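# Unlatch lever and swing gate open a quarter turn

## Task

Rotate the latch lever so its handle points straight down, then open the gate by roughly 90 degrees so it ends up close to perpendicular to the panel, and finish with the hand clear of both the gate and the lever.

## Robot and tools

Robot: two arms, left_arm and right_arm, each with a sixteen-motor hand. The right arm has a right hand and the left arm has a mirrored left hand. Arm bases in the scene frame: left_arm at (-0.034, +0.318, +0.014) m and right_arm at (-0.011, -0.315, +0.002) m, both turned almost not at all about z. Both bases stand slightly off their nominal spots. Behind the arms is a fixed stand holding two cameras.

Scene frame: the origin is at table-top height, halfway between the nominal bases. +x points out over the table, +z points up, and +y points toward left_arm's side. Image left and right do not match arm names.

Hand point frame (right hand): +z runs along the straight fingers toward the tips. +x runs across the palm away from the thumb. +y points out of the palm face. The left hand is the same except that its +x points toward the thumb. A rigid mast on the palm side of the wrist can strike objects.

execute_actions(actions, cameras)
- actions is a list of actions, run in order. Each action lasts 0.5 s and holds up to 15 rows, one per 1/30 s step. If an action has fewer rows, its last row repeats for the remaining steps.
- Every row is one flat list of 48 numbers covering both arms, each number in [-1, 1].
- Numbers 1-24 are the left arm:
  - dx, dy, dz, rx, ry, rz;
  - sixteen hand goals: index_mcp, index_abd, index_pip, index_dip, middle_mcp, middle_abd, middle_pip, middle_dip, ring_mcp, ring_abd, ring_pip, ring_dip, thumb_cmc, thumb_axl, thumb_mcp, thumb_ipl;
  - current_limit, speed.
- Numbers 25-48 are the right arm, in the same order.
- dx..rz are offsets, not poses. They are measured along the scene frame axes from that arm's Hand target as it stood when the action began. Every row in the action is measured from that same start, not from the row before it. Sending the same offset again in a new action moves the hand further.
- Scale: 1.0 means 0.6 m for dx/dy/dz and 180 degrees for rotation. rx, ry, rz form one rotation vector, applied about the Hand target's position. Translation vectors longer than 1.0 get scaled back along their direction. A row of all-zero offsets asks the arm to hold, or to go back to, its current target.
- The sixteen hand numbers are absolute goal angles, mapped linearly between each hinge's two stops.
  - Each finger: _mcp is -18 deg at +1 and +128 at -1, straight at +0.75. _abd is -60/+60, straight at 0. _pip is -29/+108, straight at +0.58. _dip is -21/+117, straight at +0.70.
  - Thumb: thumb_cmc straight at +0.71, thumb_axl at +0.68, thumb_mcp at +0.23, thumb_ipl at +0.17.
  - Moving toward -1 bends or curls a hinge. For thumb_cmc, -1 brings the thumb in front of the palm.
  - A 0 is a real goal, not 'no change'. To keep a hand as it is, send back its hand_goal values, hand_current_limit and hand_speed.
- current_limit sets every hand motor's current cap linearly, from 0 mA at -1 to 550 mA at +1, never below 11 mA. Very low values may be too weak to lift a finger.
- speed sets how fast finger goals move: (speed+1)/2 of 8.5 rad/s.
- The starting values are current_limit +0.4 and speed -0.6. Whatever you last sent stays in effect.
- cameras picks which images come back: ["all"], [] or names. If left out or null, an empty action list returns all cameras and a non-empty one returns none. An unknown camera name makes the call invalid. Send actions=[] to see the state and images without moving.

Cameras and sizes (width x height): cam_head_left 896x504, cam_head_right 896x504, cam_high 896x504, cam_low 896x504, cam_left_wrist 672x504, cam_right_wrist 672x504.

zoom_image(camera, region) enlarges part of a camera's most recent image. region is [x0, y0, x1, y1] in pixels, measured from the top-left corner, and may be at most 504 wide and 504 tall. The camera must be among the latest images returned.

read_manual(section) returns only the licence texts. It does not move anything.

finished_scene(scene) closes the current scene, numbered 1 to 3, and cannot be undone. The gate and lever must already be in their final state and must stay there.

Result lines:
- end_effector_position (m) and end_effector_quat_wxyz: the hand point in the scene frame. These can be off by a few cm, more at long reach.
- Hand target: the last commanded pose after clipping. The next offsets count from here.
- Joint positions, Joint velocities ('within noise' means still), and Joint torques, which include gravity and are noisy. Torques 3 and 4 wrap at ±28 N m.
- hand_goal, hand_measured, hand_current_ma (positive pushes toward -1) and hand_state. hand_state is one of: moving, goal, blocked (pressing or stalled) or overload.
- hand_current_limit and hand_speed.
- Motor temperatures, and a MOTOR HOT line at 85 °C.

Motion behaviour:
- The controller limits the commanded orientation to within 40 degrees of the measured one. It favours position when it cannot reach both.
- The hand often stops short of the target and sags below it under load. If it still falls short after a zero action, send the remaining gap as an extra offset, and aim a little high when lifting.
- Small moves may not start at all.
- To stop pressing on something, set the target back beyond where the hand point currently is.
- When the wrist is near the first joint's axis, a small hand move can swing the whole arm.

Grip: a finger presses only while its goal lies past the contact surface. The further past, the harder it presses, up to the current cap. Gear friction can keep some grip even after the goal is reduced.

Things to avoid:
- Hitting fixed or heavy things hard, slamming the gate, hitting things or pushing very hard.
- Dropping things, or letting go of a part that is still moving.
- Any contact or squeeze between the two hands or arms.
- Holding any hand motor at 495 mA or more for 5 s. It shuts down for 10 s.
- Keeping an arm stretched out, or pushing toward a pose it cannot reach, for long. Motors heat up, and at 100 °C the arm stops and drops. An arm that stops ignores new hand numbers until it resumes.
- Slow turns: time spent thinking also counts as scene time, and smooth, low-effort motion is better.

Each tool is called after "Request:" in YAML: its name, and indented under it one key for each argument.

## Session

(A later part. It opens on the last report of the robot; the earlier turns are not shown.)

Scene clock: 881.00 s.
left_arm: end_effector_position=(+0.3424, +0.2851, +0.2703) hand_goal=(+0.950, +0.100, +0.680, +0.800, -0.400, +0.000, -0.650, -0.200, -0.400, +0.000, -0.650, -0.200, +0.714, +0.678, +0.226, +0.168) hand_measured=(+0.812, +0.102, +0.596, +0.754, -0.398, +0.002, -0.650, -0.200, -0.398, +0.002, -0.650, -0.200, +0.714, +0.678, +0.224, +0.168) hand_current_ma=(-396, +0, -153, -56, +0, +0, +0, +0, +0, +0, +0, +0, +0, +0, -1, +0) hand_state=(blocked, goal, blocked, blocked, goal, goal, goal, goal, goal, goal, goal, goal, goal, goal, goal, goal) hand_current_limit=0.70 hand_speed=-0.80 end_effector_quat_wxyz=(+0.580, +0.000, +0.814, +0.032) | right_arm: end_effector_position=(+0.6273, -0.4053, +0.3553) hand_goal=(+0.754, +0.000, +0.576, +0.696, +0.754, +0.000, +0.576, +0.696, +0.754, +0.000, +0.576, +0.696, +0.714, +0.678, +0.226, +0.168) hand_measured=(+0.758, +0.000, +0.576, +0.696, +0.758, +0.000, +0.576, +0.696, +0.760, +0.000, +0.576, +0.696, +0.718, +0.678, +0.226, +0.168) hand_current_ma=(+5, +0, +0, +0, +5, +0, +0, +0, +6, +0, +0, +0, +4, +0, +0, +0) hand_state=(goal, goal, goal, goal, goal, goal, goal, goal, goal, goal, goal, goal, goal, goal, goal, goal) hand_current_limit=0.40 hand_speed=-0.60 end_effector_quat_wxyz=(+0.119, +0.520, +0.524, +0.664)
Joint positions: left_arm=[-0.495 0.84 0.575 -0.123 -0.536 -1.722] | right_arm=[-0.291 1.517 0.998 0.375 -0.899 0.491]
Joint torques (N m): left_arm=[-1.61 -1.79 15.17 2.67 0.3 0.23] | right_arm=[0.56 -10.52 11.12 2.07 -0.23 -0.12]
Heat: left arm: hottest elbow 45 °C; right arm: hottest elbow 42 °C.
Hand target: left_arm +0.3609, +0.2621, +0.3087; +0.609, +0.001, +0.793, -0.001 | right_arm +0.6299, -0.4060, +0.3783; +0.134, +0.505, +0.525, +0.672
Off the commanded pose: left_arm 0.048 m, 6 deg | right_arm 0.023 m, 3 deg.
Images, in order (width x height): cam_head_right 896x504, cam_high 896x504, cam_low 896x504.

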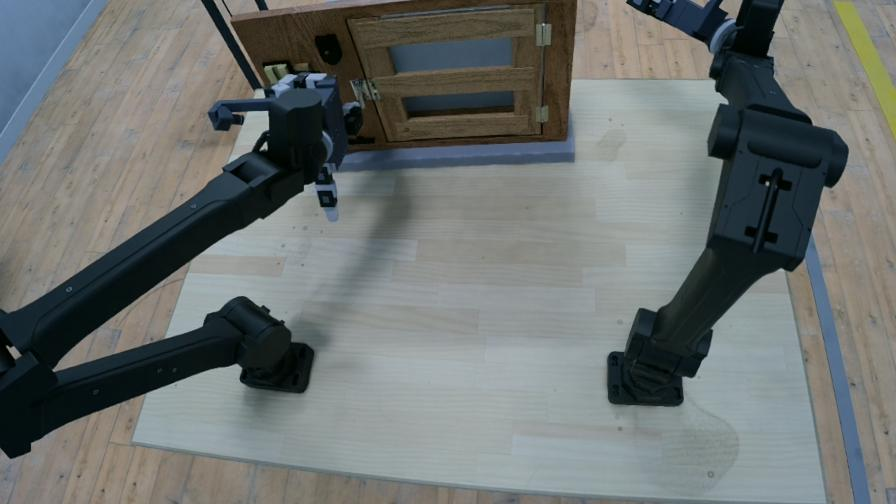

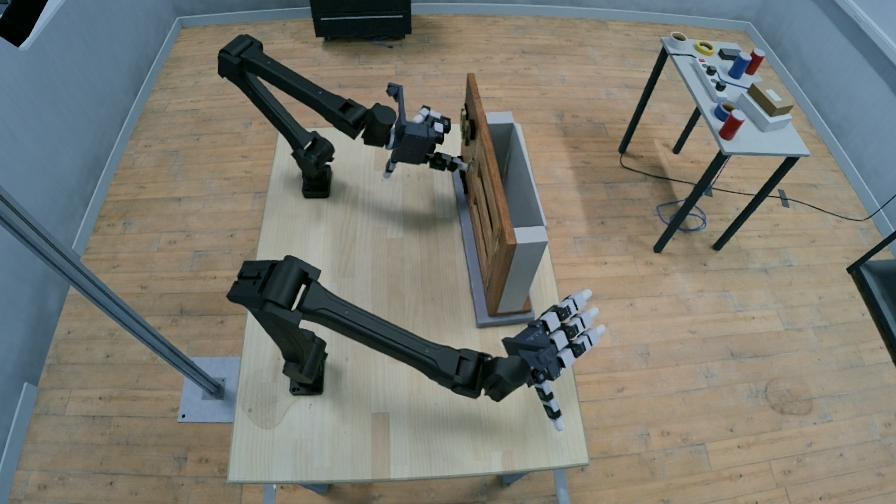

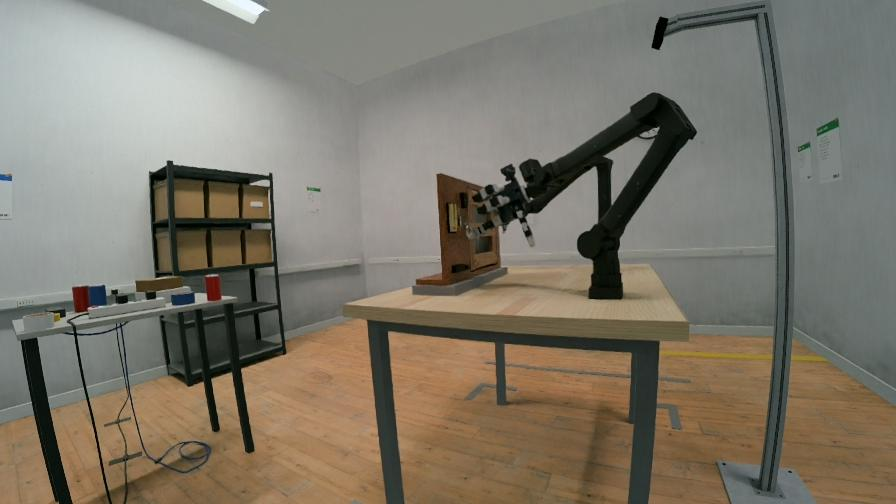

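Request:
execute_actions:
  actions:
    - [[0,0,0,0,0,0,0.45,0.10,0.576,0.696,-0.4,0,-0.65,-0.2,-0.4,0,-0.65,-0.2,0.714,0.678,0.226,0.168,0.4,-0.7,0,0,0,0,0,0,0.754,0,0.576,0.696,0.754,0,0.576,0.696,0.754,0,0.576,0.696,0.714,0.678,0.226,0.168,0.4,-0.6]]
    - [[-0.10,0.05,0,0,0,0,0.45,0.0,0.576,0.696,-0.4,0,-0.65,-0.2,-0.4,0,-0.65,-0.2,0.714,0.678,0.226,0.168,0.4,-0.6,0,0,0,0,0,0,0.754,0,0.576,0.696,0.754,0,0.576,0.696,0.754,0,0.576,0.696,0.714,0.678,0.226,0.168,0.4,-0.6]]
    - [[-0.10,0.1,0,0,0,0,0.754,0.0,0.576,0.696,-0.4,0,-0.65,-0.2,-0.4,0,-0.65,-0.2,0.714,0.678,0.226,0.168,0.4,-0.6,0,0,0,0,0,0,0.754,0,0.576,0.696,0.754,0,0.576,0.696,0.754,0,0.576,0.696,0.714,0.678,0.226,0.168,0.4,-0.6]]
  cameras: ["all"]

Request:
zoom_image:
  camera: "cam_head_left"
  region: [340, 60, 410, 120]

Request:
zoom_image:
  camera: "cam_head_right"
  region: [330, 60, 400, 120]

Request:
zoom_image:
  camera: "cam_low"
  region: [450, 200, 490, 260]

Request:
zoom_image:
  camera: "cam_high"
  region: [440, 140, 490, 190]

Request:
zoom_image:
  camera: "cam_left_wrist"
  region: [100, 0, 500, 300]

Scene clock: 904.97 s.
left_arm: end_effector_position=(+0.2421, +0.3489, +0.3072) hand_goal=(+0.754, +0.000, +0.576, +0.696, -0.400, +0.000, -0.650, -0.200, -0.400, +0.000, -0.650, -0.200, +0.714, +0.678, +0.226, +0.168) hand_measured=(+0.750, +0.010, +0.574, +0.694, -0.398, +0.002, -0.650, -0.200, -0.398, +0.002, -0.650, -0.200, +0.714, +0.678, +0.224, +0.168) hand_current_ma=(-1, +3, +0, +0, +0, +0, +0, +0, +0, +0, +0, +0, +0, +0, -1, +0) hand_state=(goal, goal, goal, goal, goal, goal, goal, goal, goal, goal, goal, goal, goal, goal, goal, goal) hand_current_limit=0.40 hand_speed=-0.60 end_effector_quat_wxyz=(+0.611, -0.005, +0.792, -0.008) | right_arm: end_effector_position=(+0.6273, -0.4053, +0.3553) hand_goal=(+0.754, +0.000, +0.576, +0.696, +0.754, +0.000, +0.576, +0.696, +0.754, +0.000, +0.576, +0.696, +0.714, +0.678, +0.226, +0.168) hand_measured=(+0.758, +0.000, +0.576, +0.696, +0.758, +0.000, +0.576, +0.696, +0.760, +0.000, +0.576, +0.696, +0.718, +0.678, +0.226, +0.168) hand_current_ma=(+5, +0, +0, +0, +5, +0, +0, +0, +6, +0, +0, +0, +4, +0, +0, +0) hand_state=(goal, goal, goal, goal, goal, goal, goal, goal, goal, goal, goal, goal, goal, goal, goal, goal) hand_current_limit=0.40 hand_speed=-0.60 end_effector_quat_wxyz=(+0.119, +0.520, +0.524, +0.664)
Joint positions: left_arm=[-0.404 0.296 0.494 -0.477 -0.403 -1.702] | right_arm=[-0.291 1.517 0.998 0.375 -0.899 0.491]
Joint torques (N m): left_arm=[1.55 2.49 9.74 1.62 -0.14 0.49] | right_arm=[0.62 -10.46 11.12 2.09 -0.23 -0.12]
Motor temperatures (°C): left_arm=[24 24 51 22 21 23] | right_arm=[21 25 42 24 23 22]
Heat: left arm: hottest elbow 51 °C; right arm: hottest elbow 42 °C.
Hand target: left_arm +0.2409, +0.3522, +0.3086; +0.609, +0.001, +0.793, +0.000 | right_arm +0.6299, -0.4060, +0.3783; +0.134, +0.505, +0.525, +0.672
Off the commanded pose: left_arm 0.004 m, 1 deg | right_arm 0.023 m, 3 deg.

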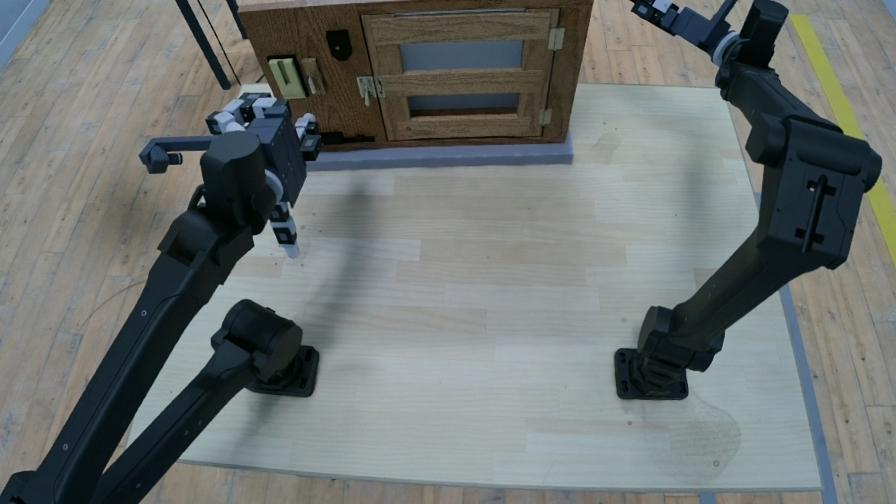

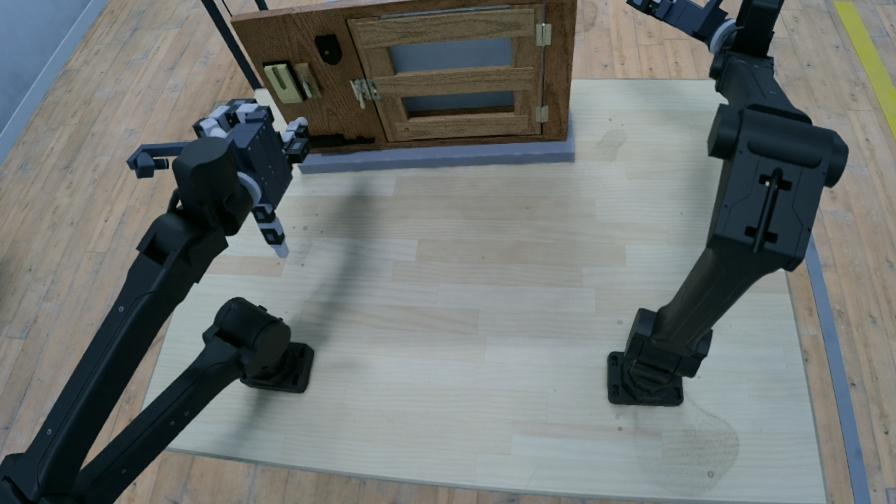

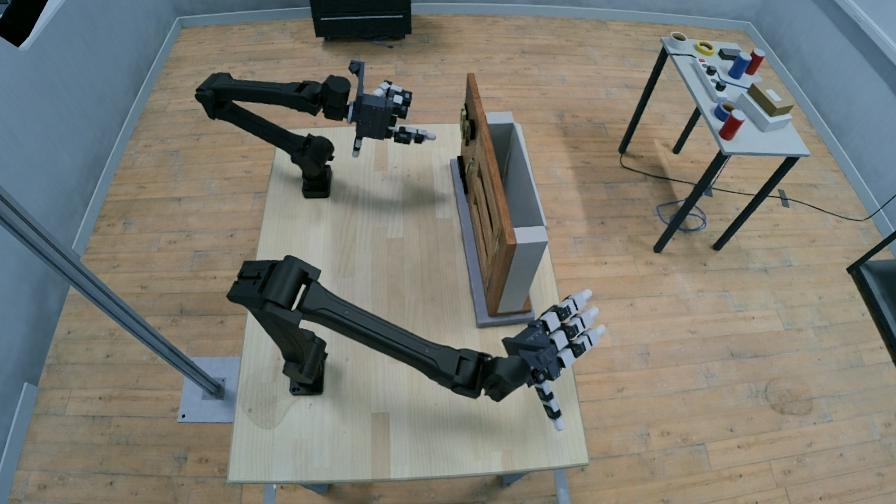

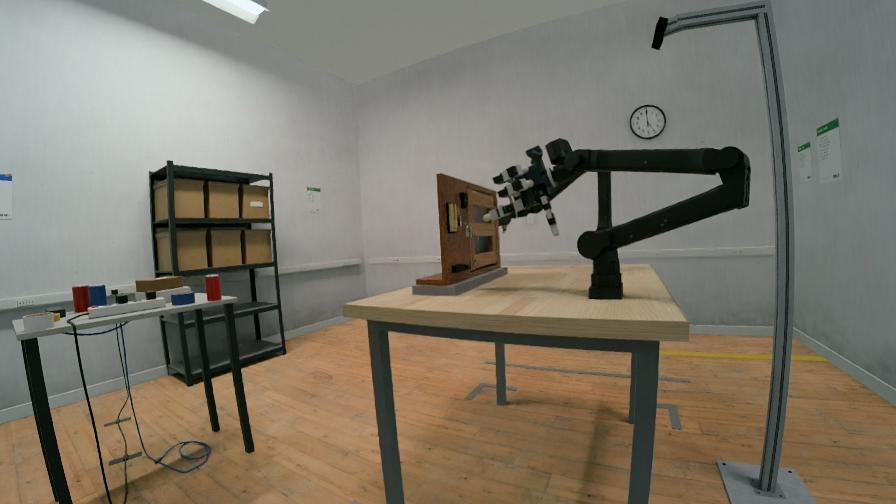

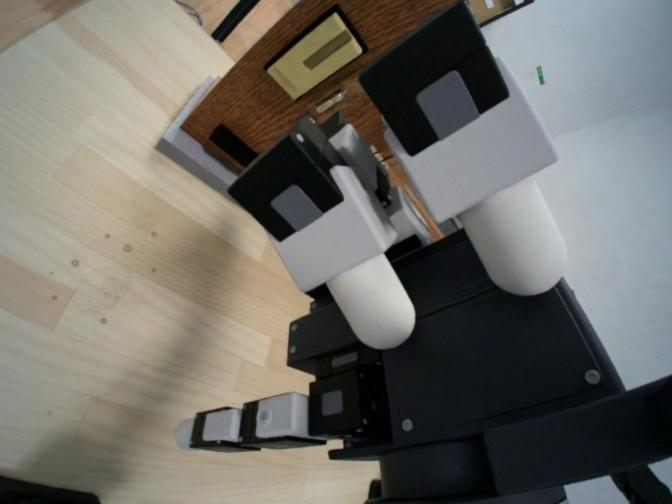

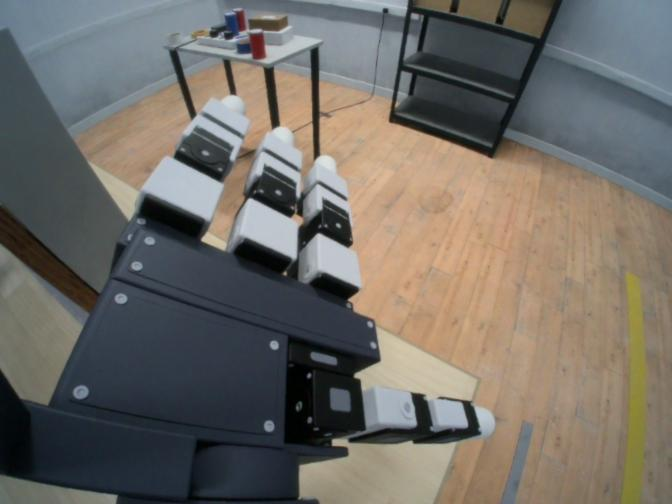

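Scaled by 7.200 from the camera's 896x504 image, which has a finer 1280x720 frame.

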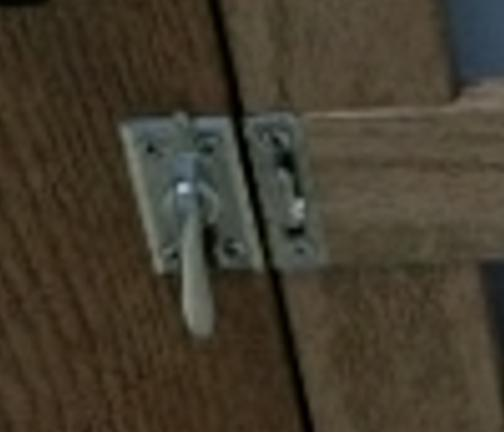

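Scaled by 7.200 from the camera's 896x504 image, which has a finer 1280x720 frame.

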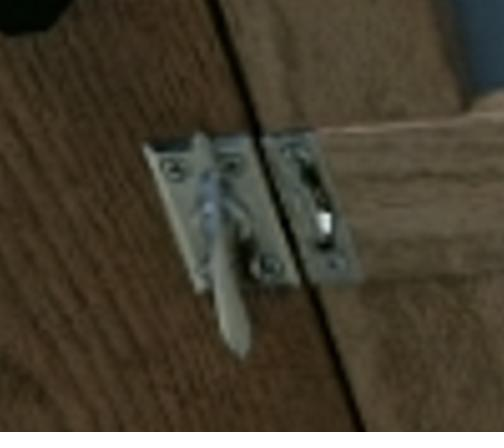

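Scaled by 8.400 from the camera's 896x504 image, which has a finer 1280x720 frame.

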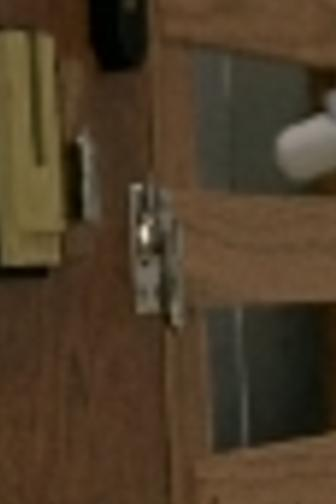

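Scaled by 10.080 from the camera's 896x504 image, which has a finer 1280x720 frame.

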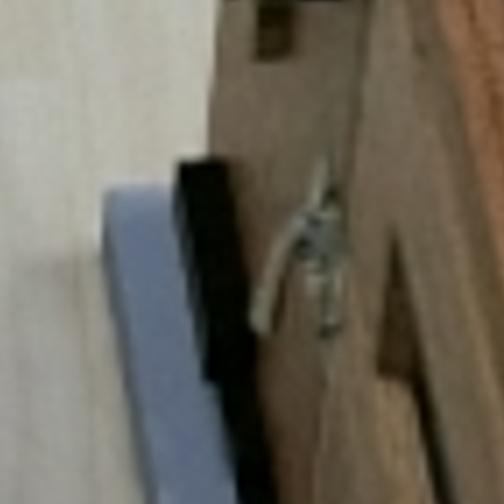

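Scaled by 1.260 from the camera's 672x504 image, which has a finer 960x720 frame.

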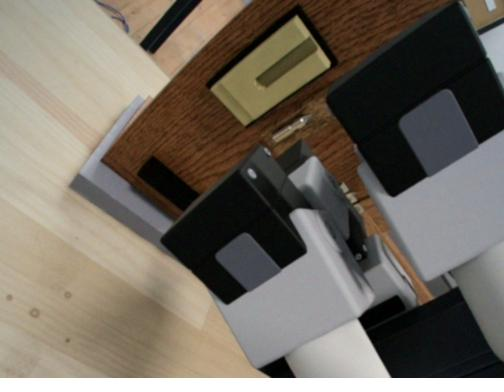

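Request:
execute_actions:
  actions:
    - [[0,-0.15,0,0.166,-0.022,-0.022,0.754,0,0.576,0.116,0.754,0,0.576,0.116,0.754,0,0.576,0.116,0.714,0.678,0.226,0.168,0.4,-0.6,0,0,0,0,0,0,0.754,0,0.576,0.696,0.754,0,0.576,0.696,0.754,0,0.576,0.696,0.714,0.678,0.226,0.168,0.4,-0.6]]
    - [[0,-0.15,0,0.166,-0.022,-0.022,0.754,0,0.576,0.116,0.754,0,0.576,0.116,0.754,0,0.576,0.116,0.714,0.678,0.226,0.168,0.4,-0.6,0,0,0,0,0,0,0.754,0,0.576,0.696,0.754,0,0.576,0.696,0.754,0,0.576,0.696,0.714,0.678,0.226,0.168,0.4,-0.6]]
    - [[0,-0.15,-0.04,0.166,-0.04,-0.022,0.754,0,0.576,0.116,0.754,0,0.576,0.116,0.754,0,0.576,0.116,0.714,0.678,0.226,0.168,0.4,-0.6,0,0,0,0,0,0,0.754,0,0.576,0.696,0.754,0,0.576,0.696,0.754,0,0.576,0.696,0.714,0.678,0.226,0.168,0.4,-0.6]]
  cameras: ["all"]

Scene clock: 993.70 s.
left_arm: end_effector_position=(+0.2374, +0.0802, +0.2897) hand_goal=(+0.754, +0.000, +0.576, +0.116, +0.754, +0.000, +0.576, +0.116, +0.754, +0.000, +0.576, +0.116, +0.714, +0.678, +0.226, +0.168) hand_measured=(+0.764, +0.004, +0.576, +0.118, +0.764, +0.002, +0.576, +0.114, +0.764, +0.002, +0.576, +0.114, +0.720, +0.678, +0.224, +0.168) hand_current_ma=(+4, +0, +0, +0, +5, +0, +0, +0, +5, +0, +0, +0, +2, +0, +0, +0) hand_state=(goal, goal, goal, goal, goal, goal, goal, goal, goal, goal, goal, goal, goal, goal, goal, goal) hand_current_limit=0.40 hand_speed=-0.60 end_effector_quat_wxyz=(+0.469, +0.499, +0.548, +0.480) | right_arm: end_effector_position=(+0.6273, -0.4053, +0.3553) hand_goal=(+0.754, +0.000, +0.576, +0.696, +0.754, +0.000, +0.576, +0.696, +0.754, +0.000, +0.576, +0.696, +0.714, +0.678, +0.226, +0.168) hand_measured=(+0.758, +0.000, +0.576, +0.696, +0.758, +0.000, +0.576, +0.696, +0.760, +0.000, +0.576, +0.696, +0.718, +0.678, +0.226, +0.168) hand_current_ma=(+5, +0, +0, +0, +5, +0, +0, +0, +6, +0, +0, +0, +4, +0, +0, +0) hand_state=(goal, goal, goal, goal, goal, goal, goal, goal, goal, goal, goal, goal, goal, goal, goal, goal) hand_current_limit=0.40 hand_speed=-0.60 end_effector_quat_wxyz=(+0.119, +0.520, +0.524, +0.664)
Joint positions: left_arm=[-1.223 1.217 0.414 0.448 -1.286 -0.377] | right_arm=[-0.291 1.517 0.998 0.375 -0.899 0.491]
Joint torques (N m): left_arm=[1.49 -4.84 5.75 2.09 -0.41 0.34] | right_arm=[0.56 -10.58 11.12 2.09 -0.23 -0.12]
Motor temperatures (°C): left_arm=[24 23 41 22 21 23] | right_arm=[21 26 42 24 23 22]
Heat: left arm: hottest elbow 41 °C; right arm: hottest elbow 42 °C.
Hand target: left_arm +0.2409, +0.0821, +0.2847; +0.517, +0.492, +0.482, +0.509 | right_arm +0.6299, -0.4060, +0.3783; +0.134, +0.505, +0.525, +0.672
Off the commanded pose: left_arm 0.006 m, 10 deg | right_arm 0.023 m, 3 deg.

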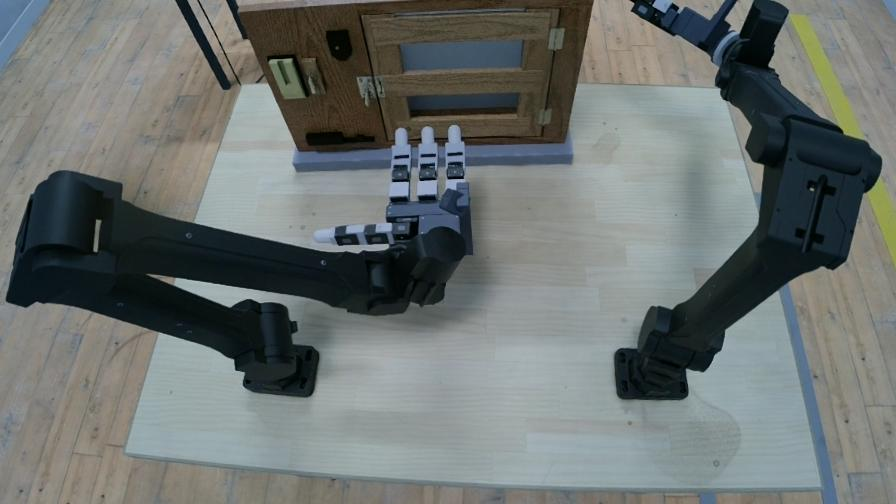

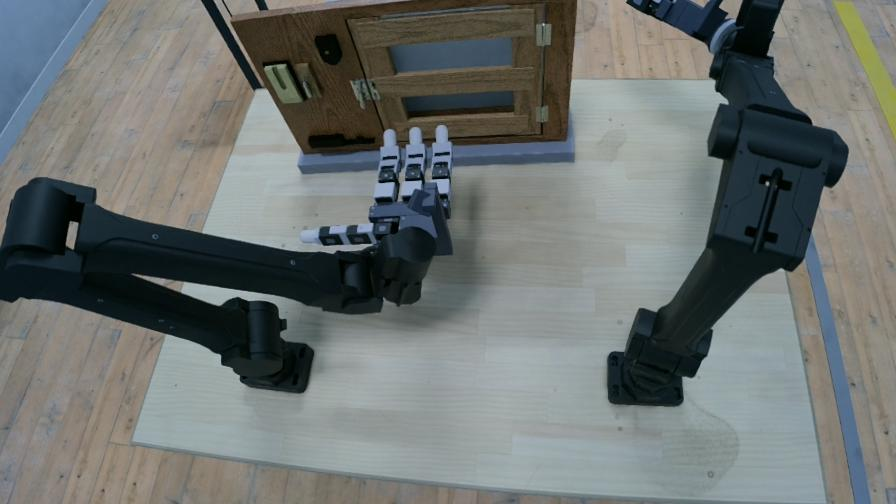

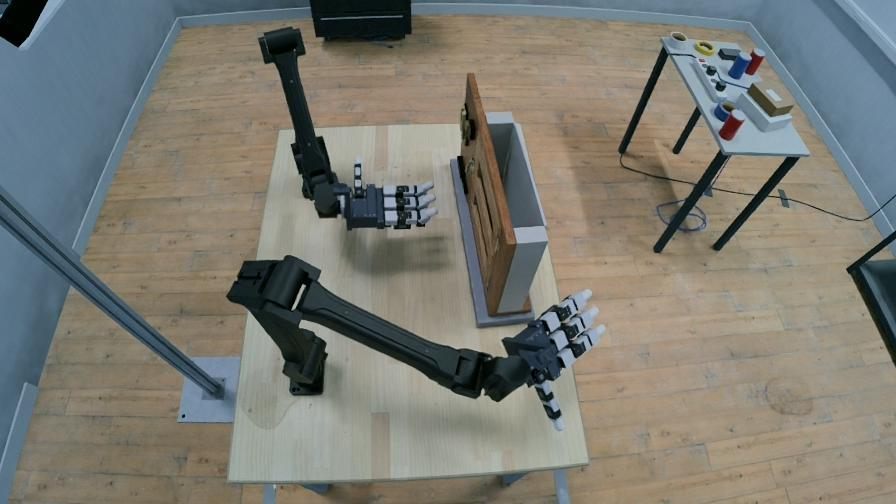

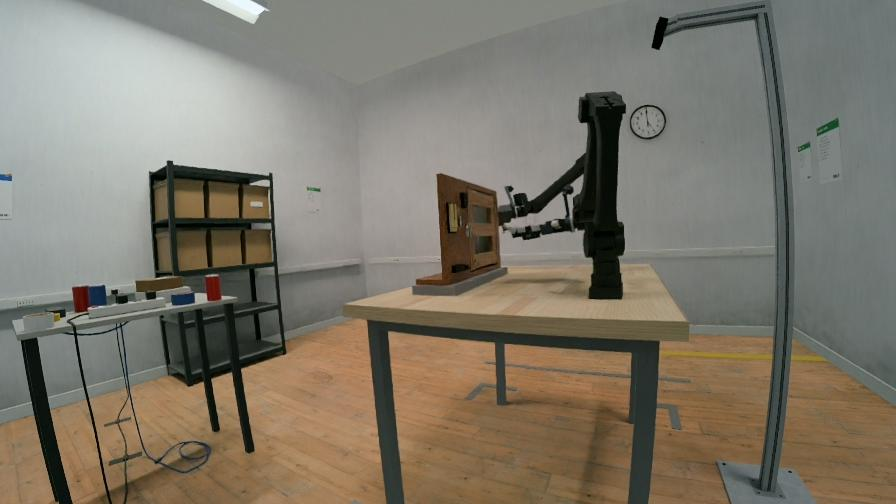

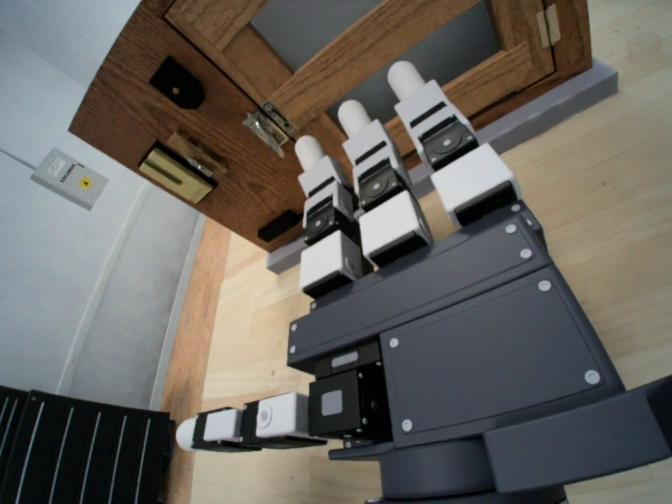

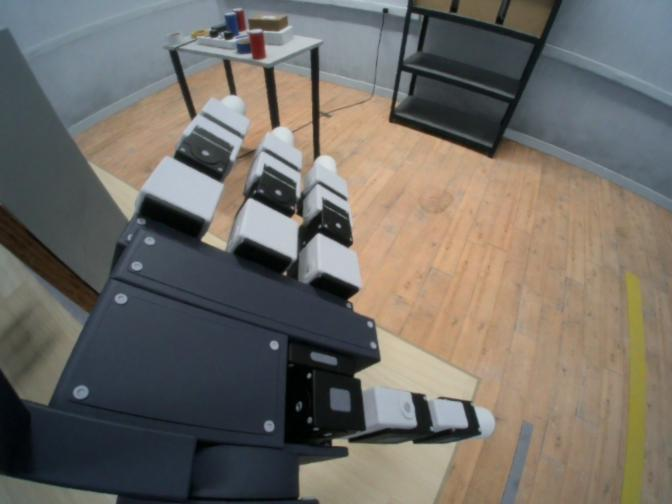

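Request:
execute_actions:
  actions:
    - [[0.05,-0.05,-0.06,0,0,-0.015,0.754,0,0.576,0.25,0.754,0,0.576,0.25,0.754,0,0.576,0.25,0.714,0.678,0.226,0.168,0.4,-0.6,0,0,0,0,0,0,0.754,0,0.576,0.696,0.754,0,0.576,0.696,0.754,0,0.576,0.696,0.714,0.678,0.226,0.168,0.4,-0.6]]
    - [[0.04,0,-0.02,0,0,0,0.754,0,0.576,0.25,0.754,0,0.576,0.25,0.754,0,0.576,0.25,0.714,0.678,0.226,0.168,0.4,-0.6,0,0,0,0,0,0,0.754,0,0.576,0.696,0.754,0,0.576,0.696,0.754,0,0.576,0.696,0.714,0.678,0.226,0.168,0.4,-0.6]]
  cameras: ["all"]

Request:
zoom_image:
  camera: "cam_low"
  region: [440, 180, 560, 280]

Request:
zoom_image:
  camera: "cam_left_wrist"
  region: [220, 0, 560, 255]

Request:
zoom_image:
  camera: "cam_head_right"
  region: [340, 60, 520, 180]

Request:
zoom_image:
  camera: "cam_high"
  region: [400, 140, 500, 240]

Scene clock: 1021.00 s.
left_arm: end_effector_position=(+0.2903, +0.0546, +0.2331) hand_goal=(+0.754, +0.000, +0.576, +0.250, +0.754, +0.000, +0.576, +0.250, +0.754, +0.000, +0.576, +0.250, +0.714, +0.678, +0.226, +0.168) hand_measured=(+0.764, +0.002, +0.576, +0.248, +0.764, +0.002, +0.576, +0.248, +0.764, +0.002, +0.576, +0.248, +0.720, +0.678, +0.224, +0.168) hand_current_ma=(+4, +0, +0, +0, +5, +0, +0, +0, +5, +0, +0, +0, +2, +0, +0, +0) hand_state=(goal, goal, goal, goal, goal, goal, goal, goal, goal, goal, goal, goal, goal, goal, goal, goal) hand_current_limit=0.40 hand_speed=-0.60 end_effector_quat_wxyz=(+0.524, +0.510, +0.472, +0.491) | right_arm: end_effector_position=(+0.6273, -0.4053, +0.3553) hand_goal=(+0.754, +0.000, +0.576, +0.696, +0.754, +0.000, +0.576, +0.696, +0.754, +0.000, +0.576, +0.696, +0.714, +0.678, +0.226, +0.168) hand_measured=(+0.758, +0.000, +0.576, +0.696, +0.758, +0.000, +0.576, +0.696, +0.760, +0.000, +0.576, +0.696, +0.718, +0.678, +0.226, +0.168) hand_current_ma=(+5, +0, +0, +0, +5, +0, +0, +0, +6, +0, +0, +0, +4, +0, +0, +0) hand_state=(goal, goal, goal, goal, goal, goal, goal, goal, goal, goal, goal, goal, goal, goal, goal, goal) hand_current_limit=0.40 hand_speed=-0.60 end_effector_quat_wxyz=(+0.119, +0.520, +0.524, +0.664)
Joint positions: left_arm=[-1.039 1.724 0.396 1.387 -0.988 0.056] | right_arm=[-0.291 1.517 0.998 0.375 -0.899 0.491]
Joint torques (N m): left_arm=[1.49 -7.82 4.79 2.44 0.07 0.34] | right_arm=[0.56 -10.52 11.12 2.09 -0.23 -0.12]
Heat: left arm: hottest elbow 39 °C; right arm: hottest elbow 43 °C.
Hand target: left_arm +0.2948, +0.0521, +0.2367; +0.529, +0.503, +0.470, +0.497 | right_arm +0.6299, -0.4060, +0.3783; +0.134, +0.505, +0.525, +0.672
Off the commanded pose: left_arm 0.006 m, 1 deg | right_arm 0.023 m, 3 deg.

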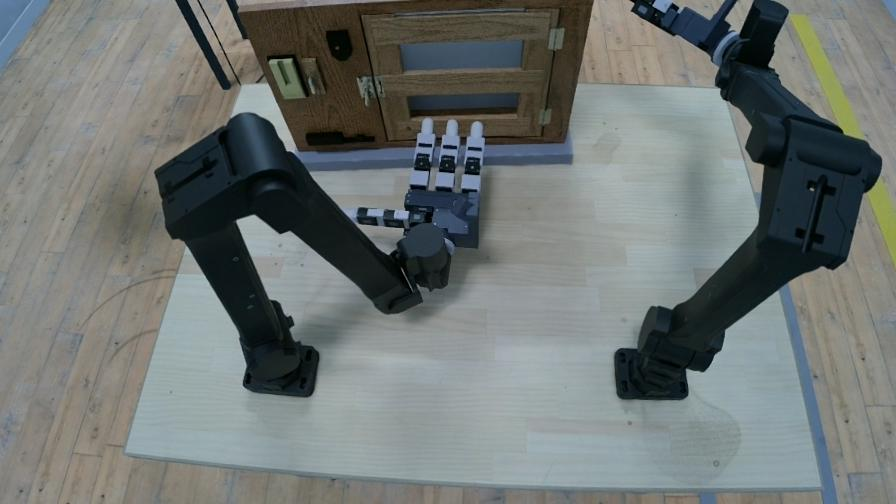

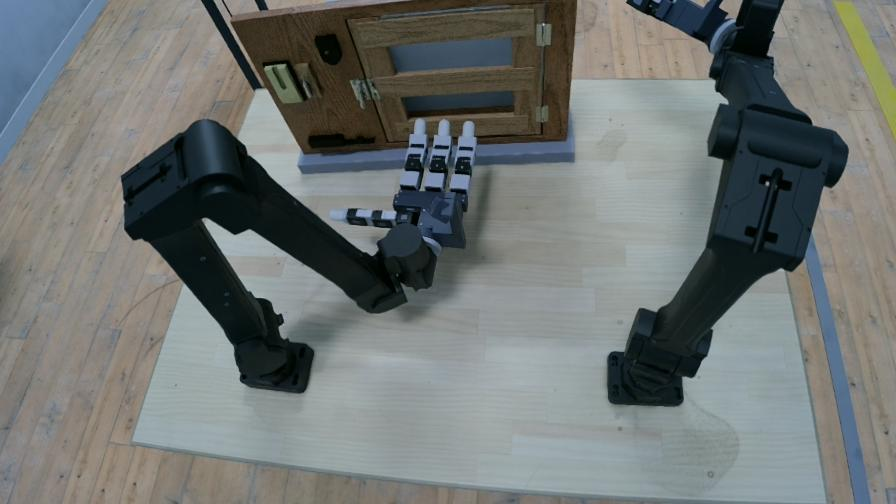

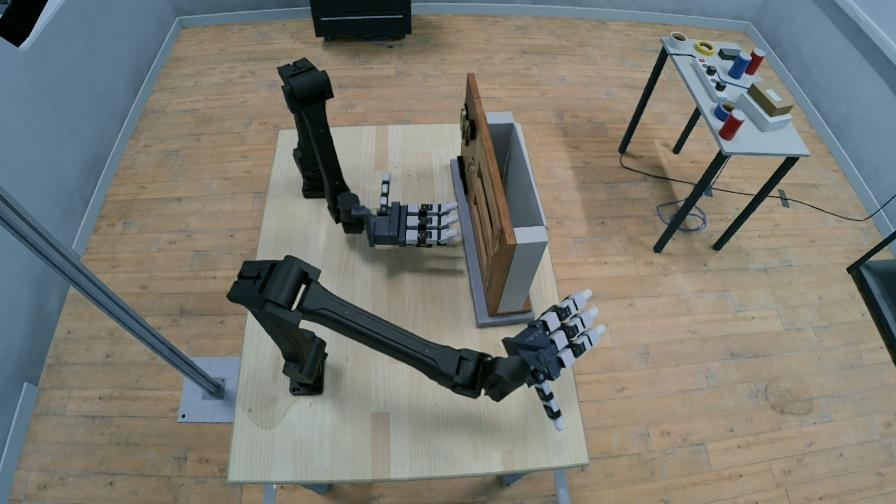

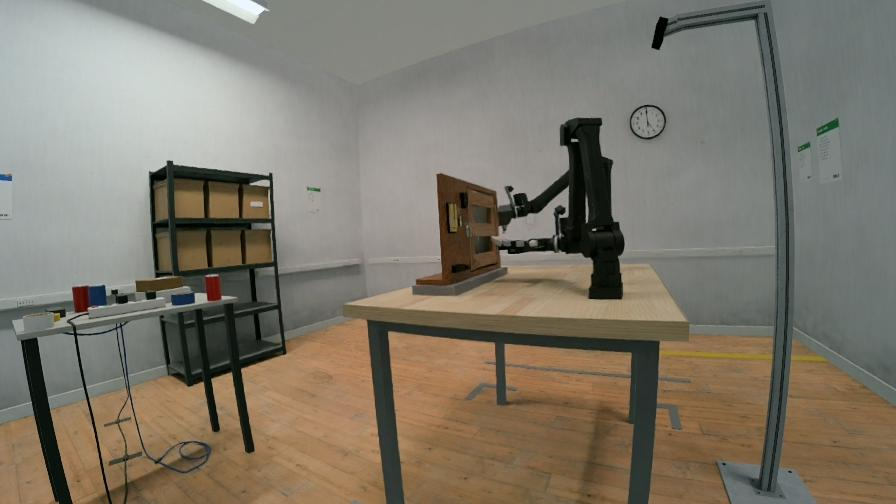

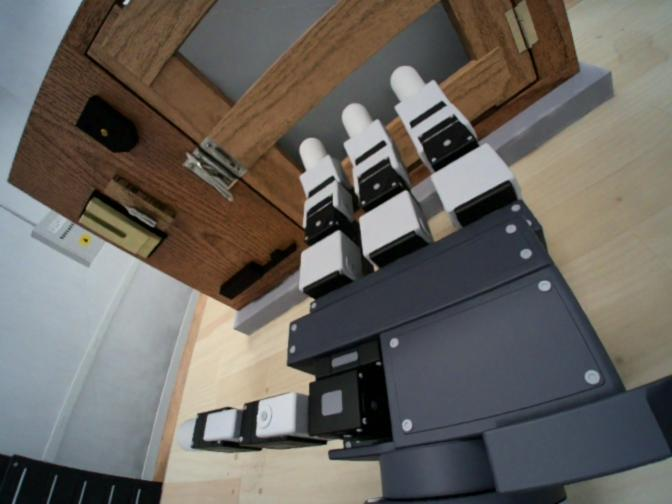

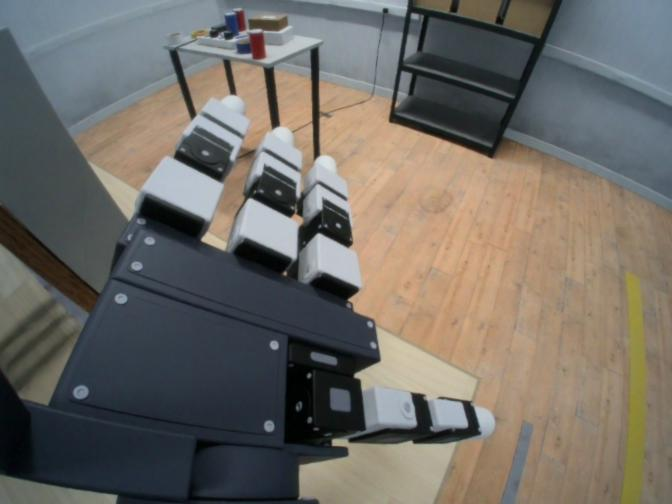

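Scaled by 4.200 from the camera's 896x504 image, which has a finer 1280x720 frame.

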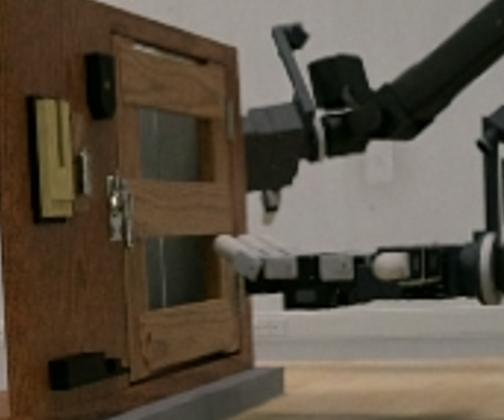

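Scaled by 1.482 from the camera's 672x504 image, which has a finer 960x720 frame.

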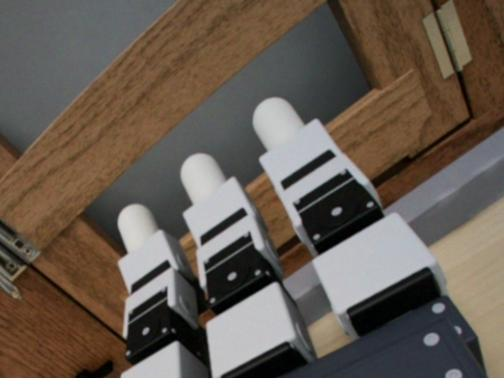

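Scaled by 2.800 from the camera's 896x504 image, which has a finer 1280x720 frame.

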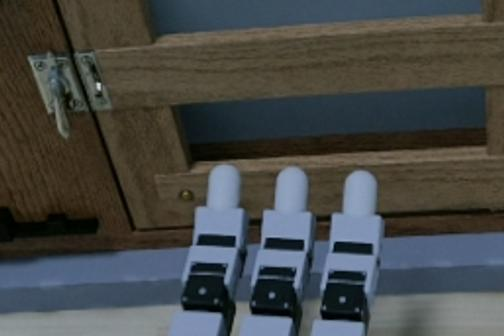

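Scaled by 5.040 from the camera's 896x504 image, which has a finer 1280x720 frame.

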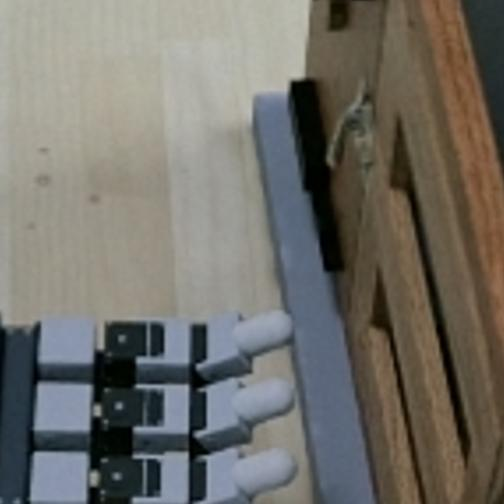

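Request:
execute_actions:
  actions:
    - [[0.08,-0.01,0.0,0,0,0.044,0.754,0,0.576,0.25,0.754,0,0.576,0.25,0.754,0,0.576,0.25,0.714,0.678,0.226,0.168,0.4,-0.6,0,0,0,0,0,0,0.754,0,0.576,0.696,0.754,0,0.576,0.696,0.754,0,0.576,0.696,0.714,0.678,0.226,0.168,0.4,-0.6]]
  cameras: ["cam_low","cam_left_wrist","cam_head_right","cam_high"]

Request:
zoom_image:
  camera: "cam_low"
  region: [440, 180, 560, 280]

Request:
zoom_image:
  camera: "cam_left_wrist"
  region: [220, 0, 560, 255]

Request:
zoom_image:
  camera: "cam_head_right"
  region: [340, 60, 520, 180]

Request:
zoom_image:
  camera: "cam_high"
  region: [400, 140, 500, 240]

Scene clock: 1050.73 s.
left_arm: end_effector_position=(+0.3354, +0.0546, +0.2347) hand_goal=(+0.754, +0.000, +0.576, +0.250, +0.754, +0.000, +0.576, +0.250, +0.754, +0.000, +0.576, +0.250, +0.714, +0.678, +0.226, +0.168) hand_measured=(+0.764, +0.002, +0.576, +0.248, +0.764, +0.002, +0.576, +0.248, +0.764, +0.002, +0.576, +0.248, +0.720, +0.678, +0.224, +0.168) hand_current_ma=(+4, +0, +0, +0, +5, +0, +0, +0, +5, +0, +0, +0, +2, +0, +0, +0) hand_state=(goal, goal, goal, goal, goal, goal, goal, goal, goal, goal, goal, goal, goal, goal, goal, goal) hand_current_limit=0.40 hand_speed=-0.60 end_effector_quat_wxyz=(+0.497, +0.470, +0.505, +0.527) | right_arm: end_effector_position=(+0.6273, -0.4053, +0.3553) hand_goal=(+0.754, +0.000, +0.576, +0.696, +0.754, +0.000, +0.576, +0.696, +0.754, +0.000, +0.576, +0.696, +0.714, +0.678, +0.226, +0.168) hand_measured=(+0.758, +0.000, +0.576, +0.696, +0.758, +0.000, +0.576, +0.696, +0.760, +0.000, +0.576, +0.696, +0.718, +0.678, +0.226, +0.168) hand_current_ma=(+5, +0, +0, +0, +5, +0, +0, +0, +6, +0, +0, +0, +4, +0, +0, +0) hand_state=(goal, goal, goal, goal, goal, goal, goal, goal, goal, goal, goal, goal, goal, goal, goal, goal) hand_current_limit=0.40 hand_speed=-0.60 end_effector_quat_wxyz=(+0.119, +0.520, +0.524, +0.664)
Joint positions: left_arm=[-0.952 1.793 0.526 1.362 -1.037 0.074] | right_arm=[-0.291 1.517 0.998 0.375 -0.899 0.491]
Joint torques (N m): left_arm=[1.08 -9.76 6.2 1.28 -0.11 0.31] | right_arm=[0.56 -10.52 11.12 2.1 -0.23 -0.12]
Heat: left arm: hottest elbow 37 °C; right arm: hottest elbow 43 °C.
Hand target: left_arm +0.3428, +0.0461, +0.2367; +0.493, +0.469, +0.503, +0.532 | right_arm +0.6299, -0.4060, +0.3783; +0.134, +0.505, +0.525, +0.672
Off the commanded pose: left_arm 0.011 m, 1 deg | right_arm 0.023 m, 3 deg.
Images, in order (width x height): cam_head_right 896x504, cam_high 896x504, cam_low 896x504, cam_left_wrist 672x504.

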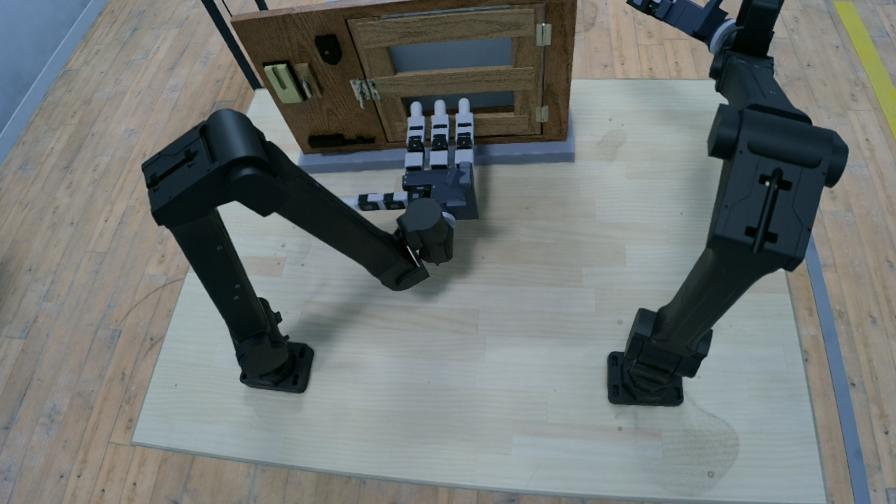

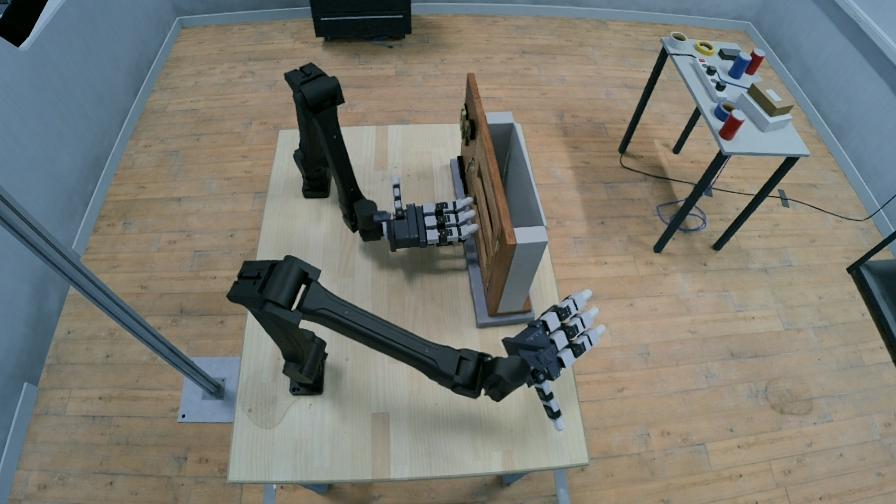

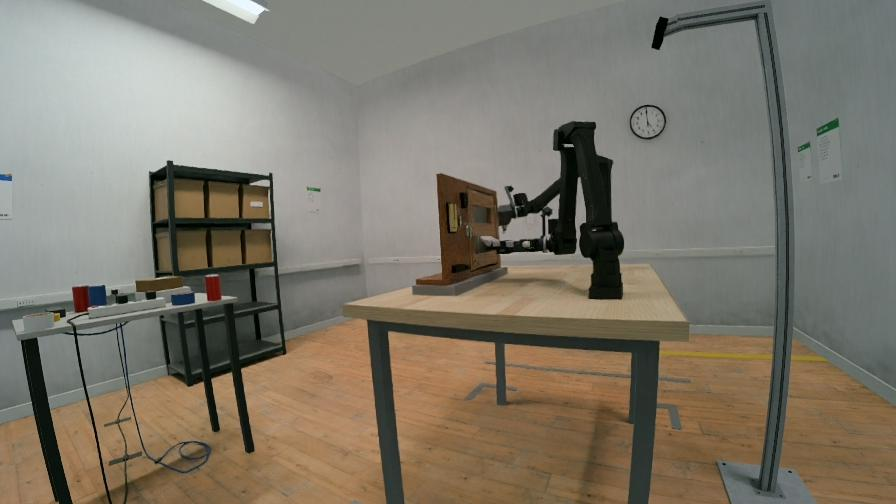

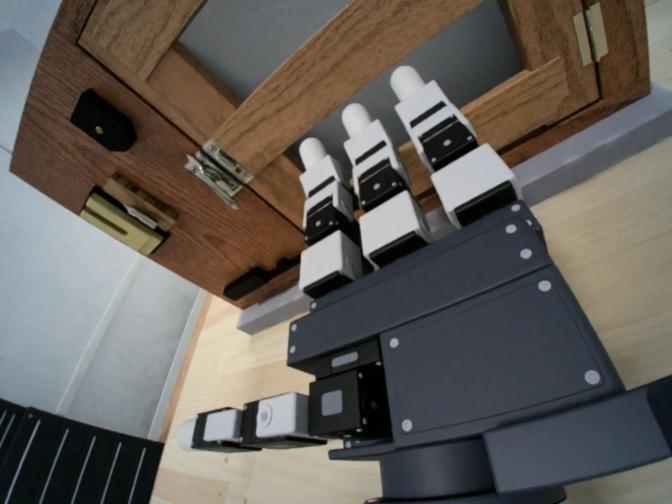

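Scaled by 4.200 from the camera's 896x504 image, which has a finer 1280x720 frame.

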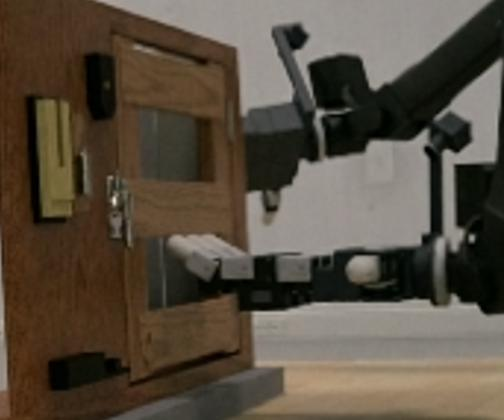

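Scaled by 1.482 from the camera's 672x504 image, which has a finer 960x720 frame.

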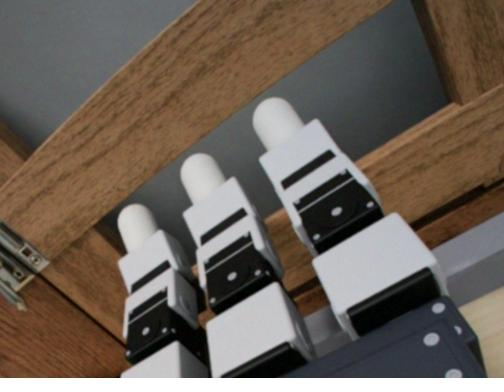

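Scaled by 2.800 from the camera's 896x504 image, which has a finer 1280x720 frame.

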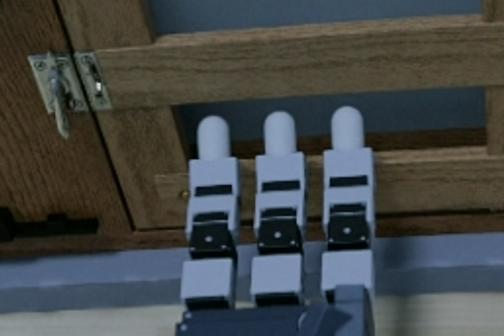

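Scaled by 5.040 from the camera's 896x504 image, which has a finer 1280x720 frame.

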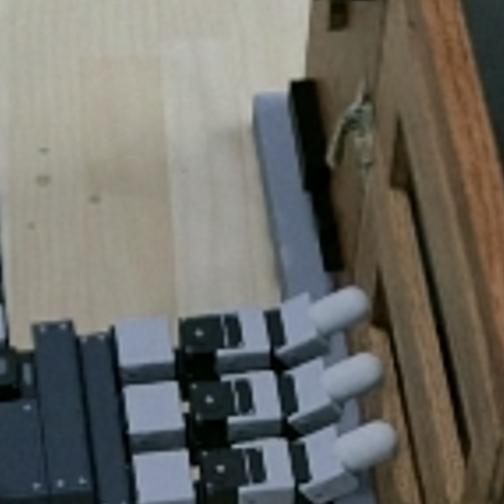

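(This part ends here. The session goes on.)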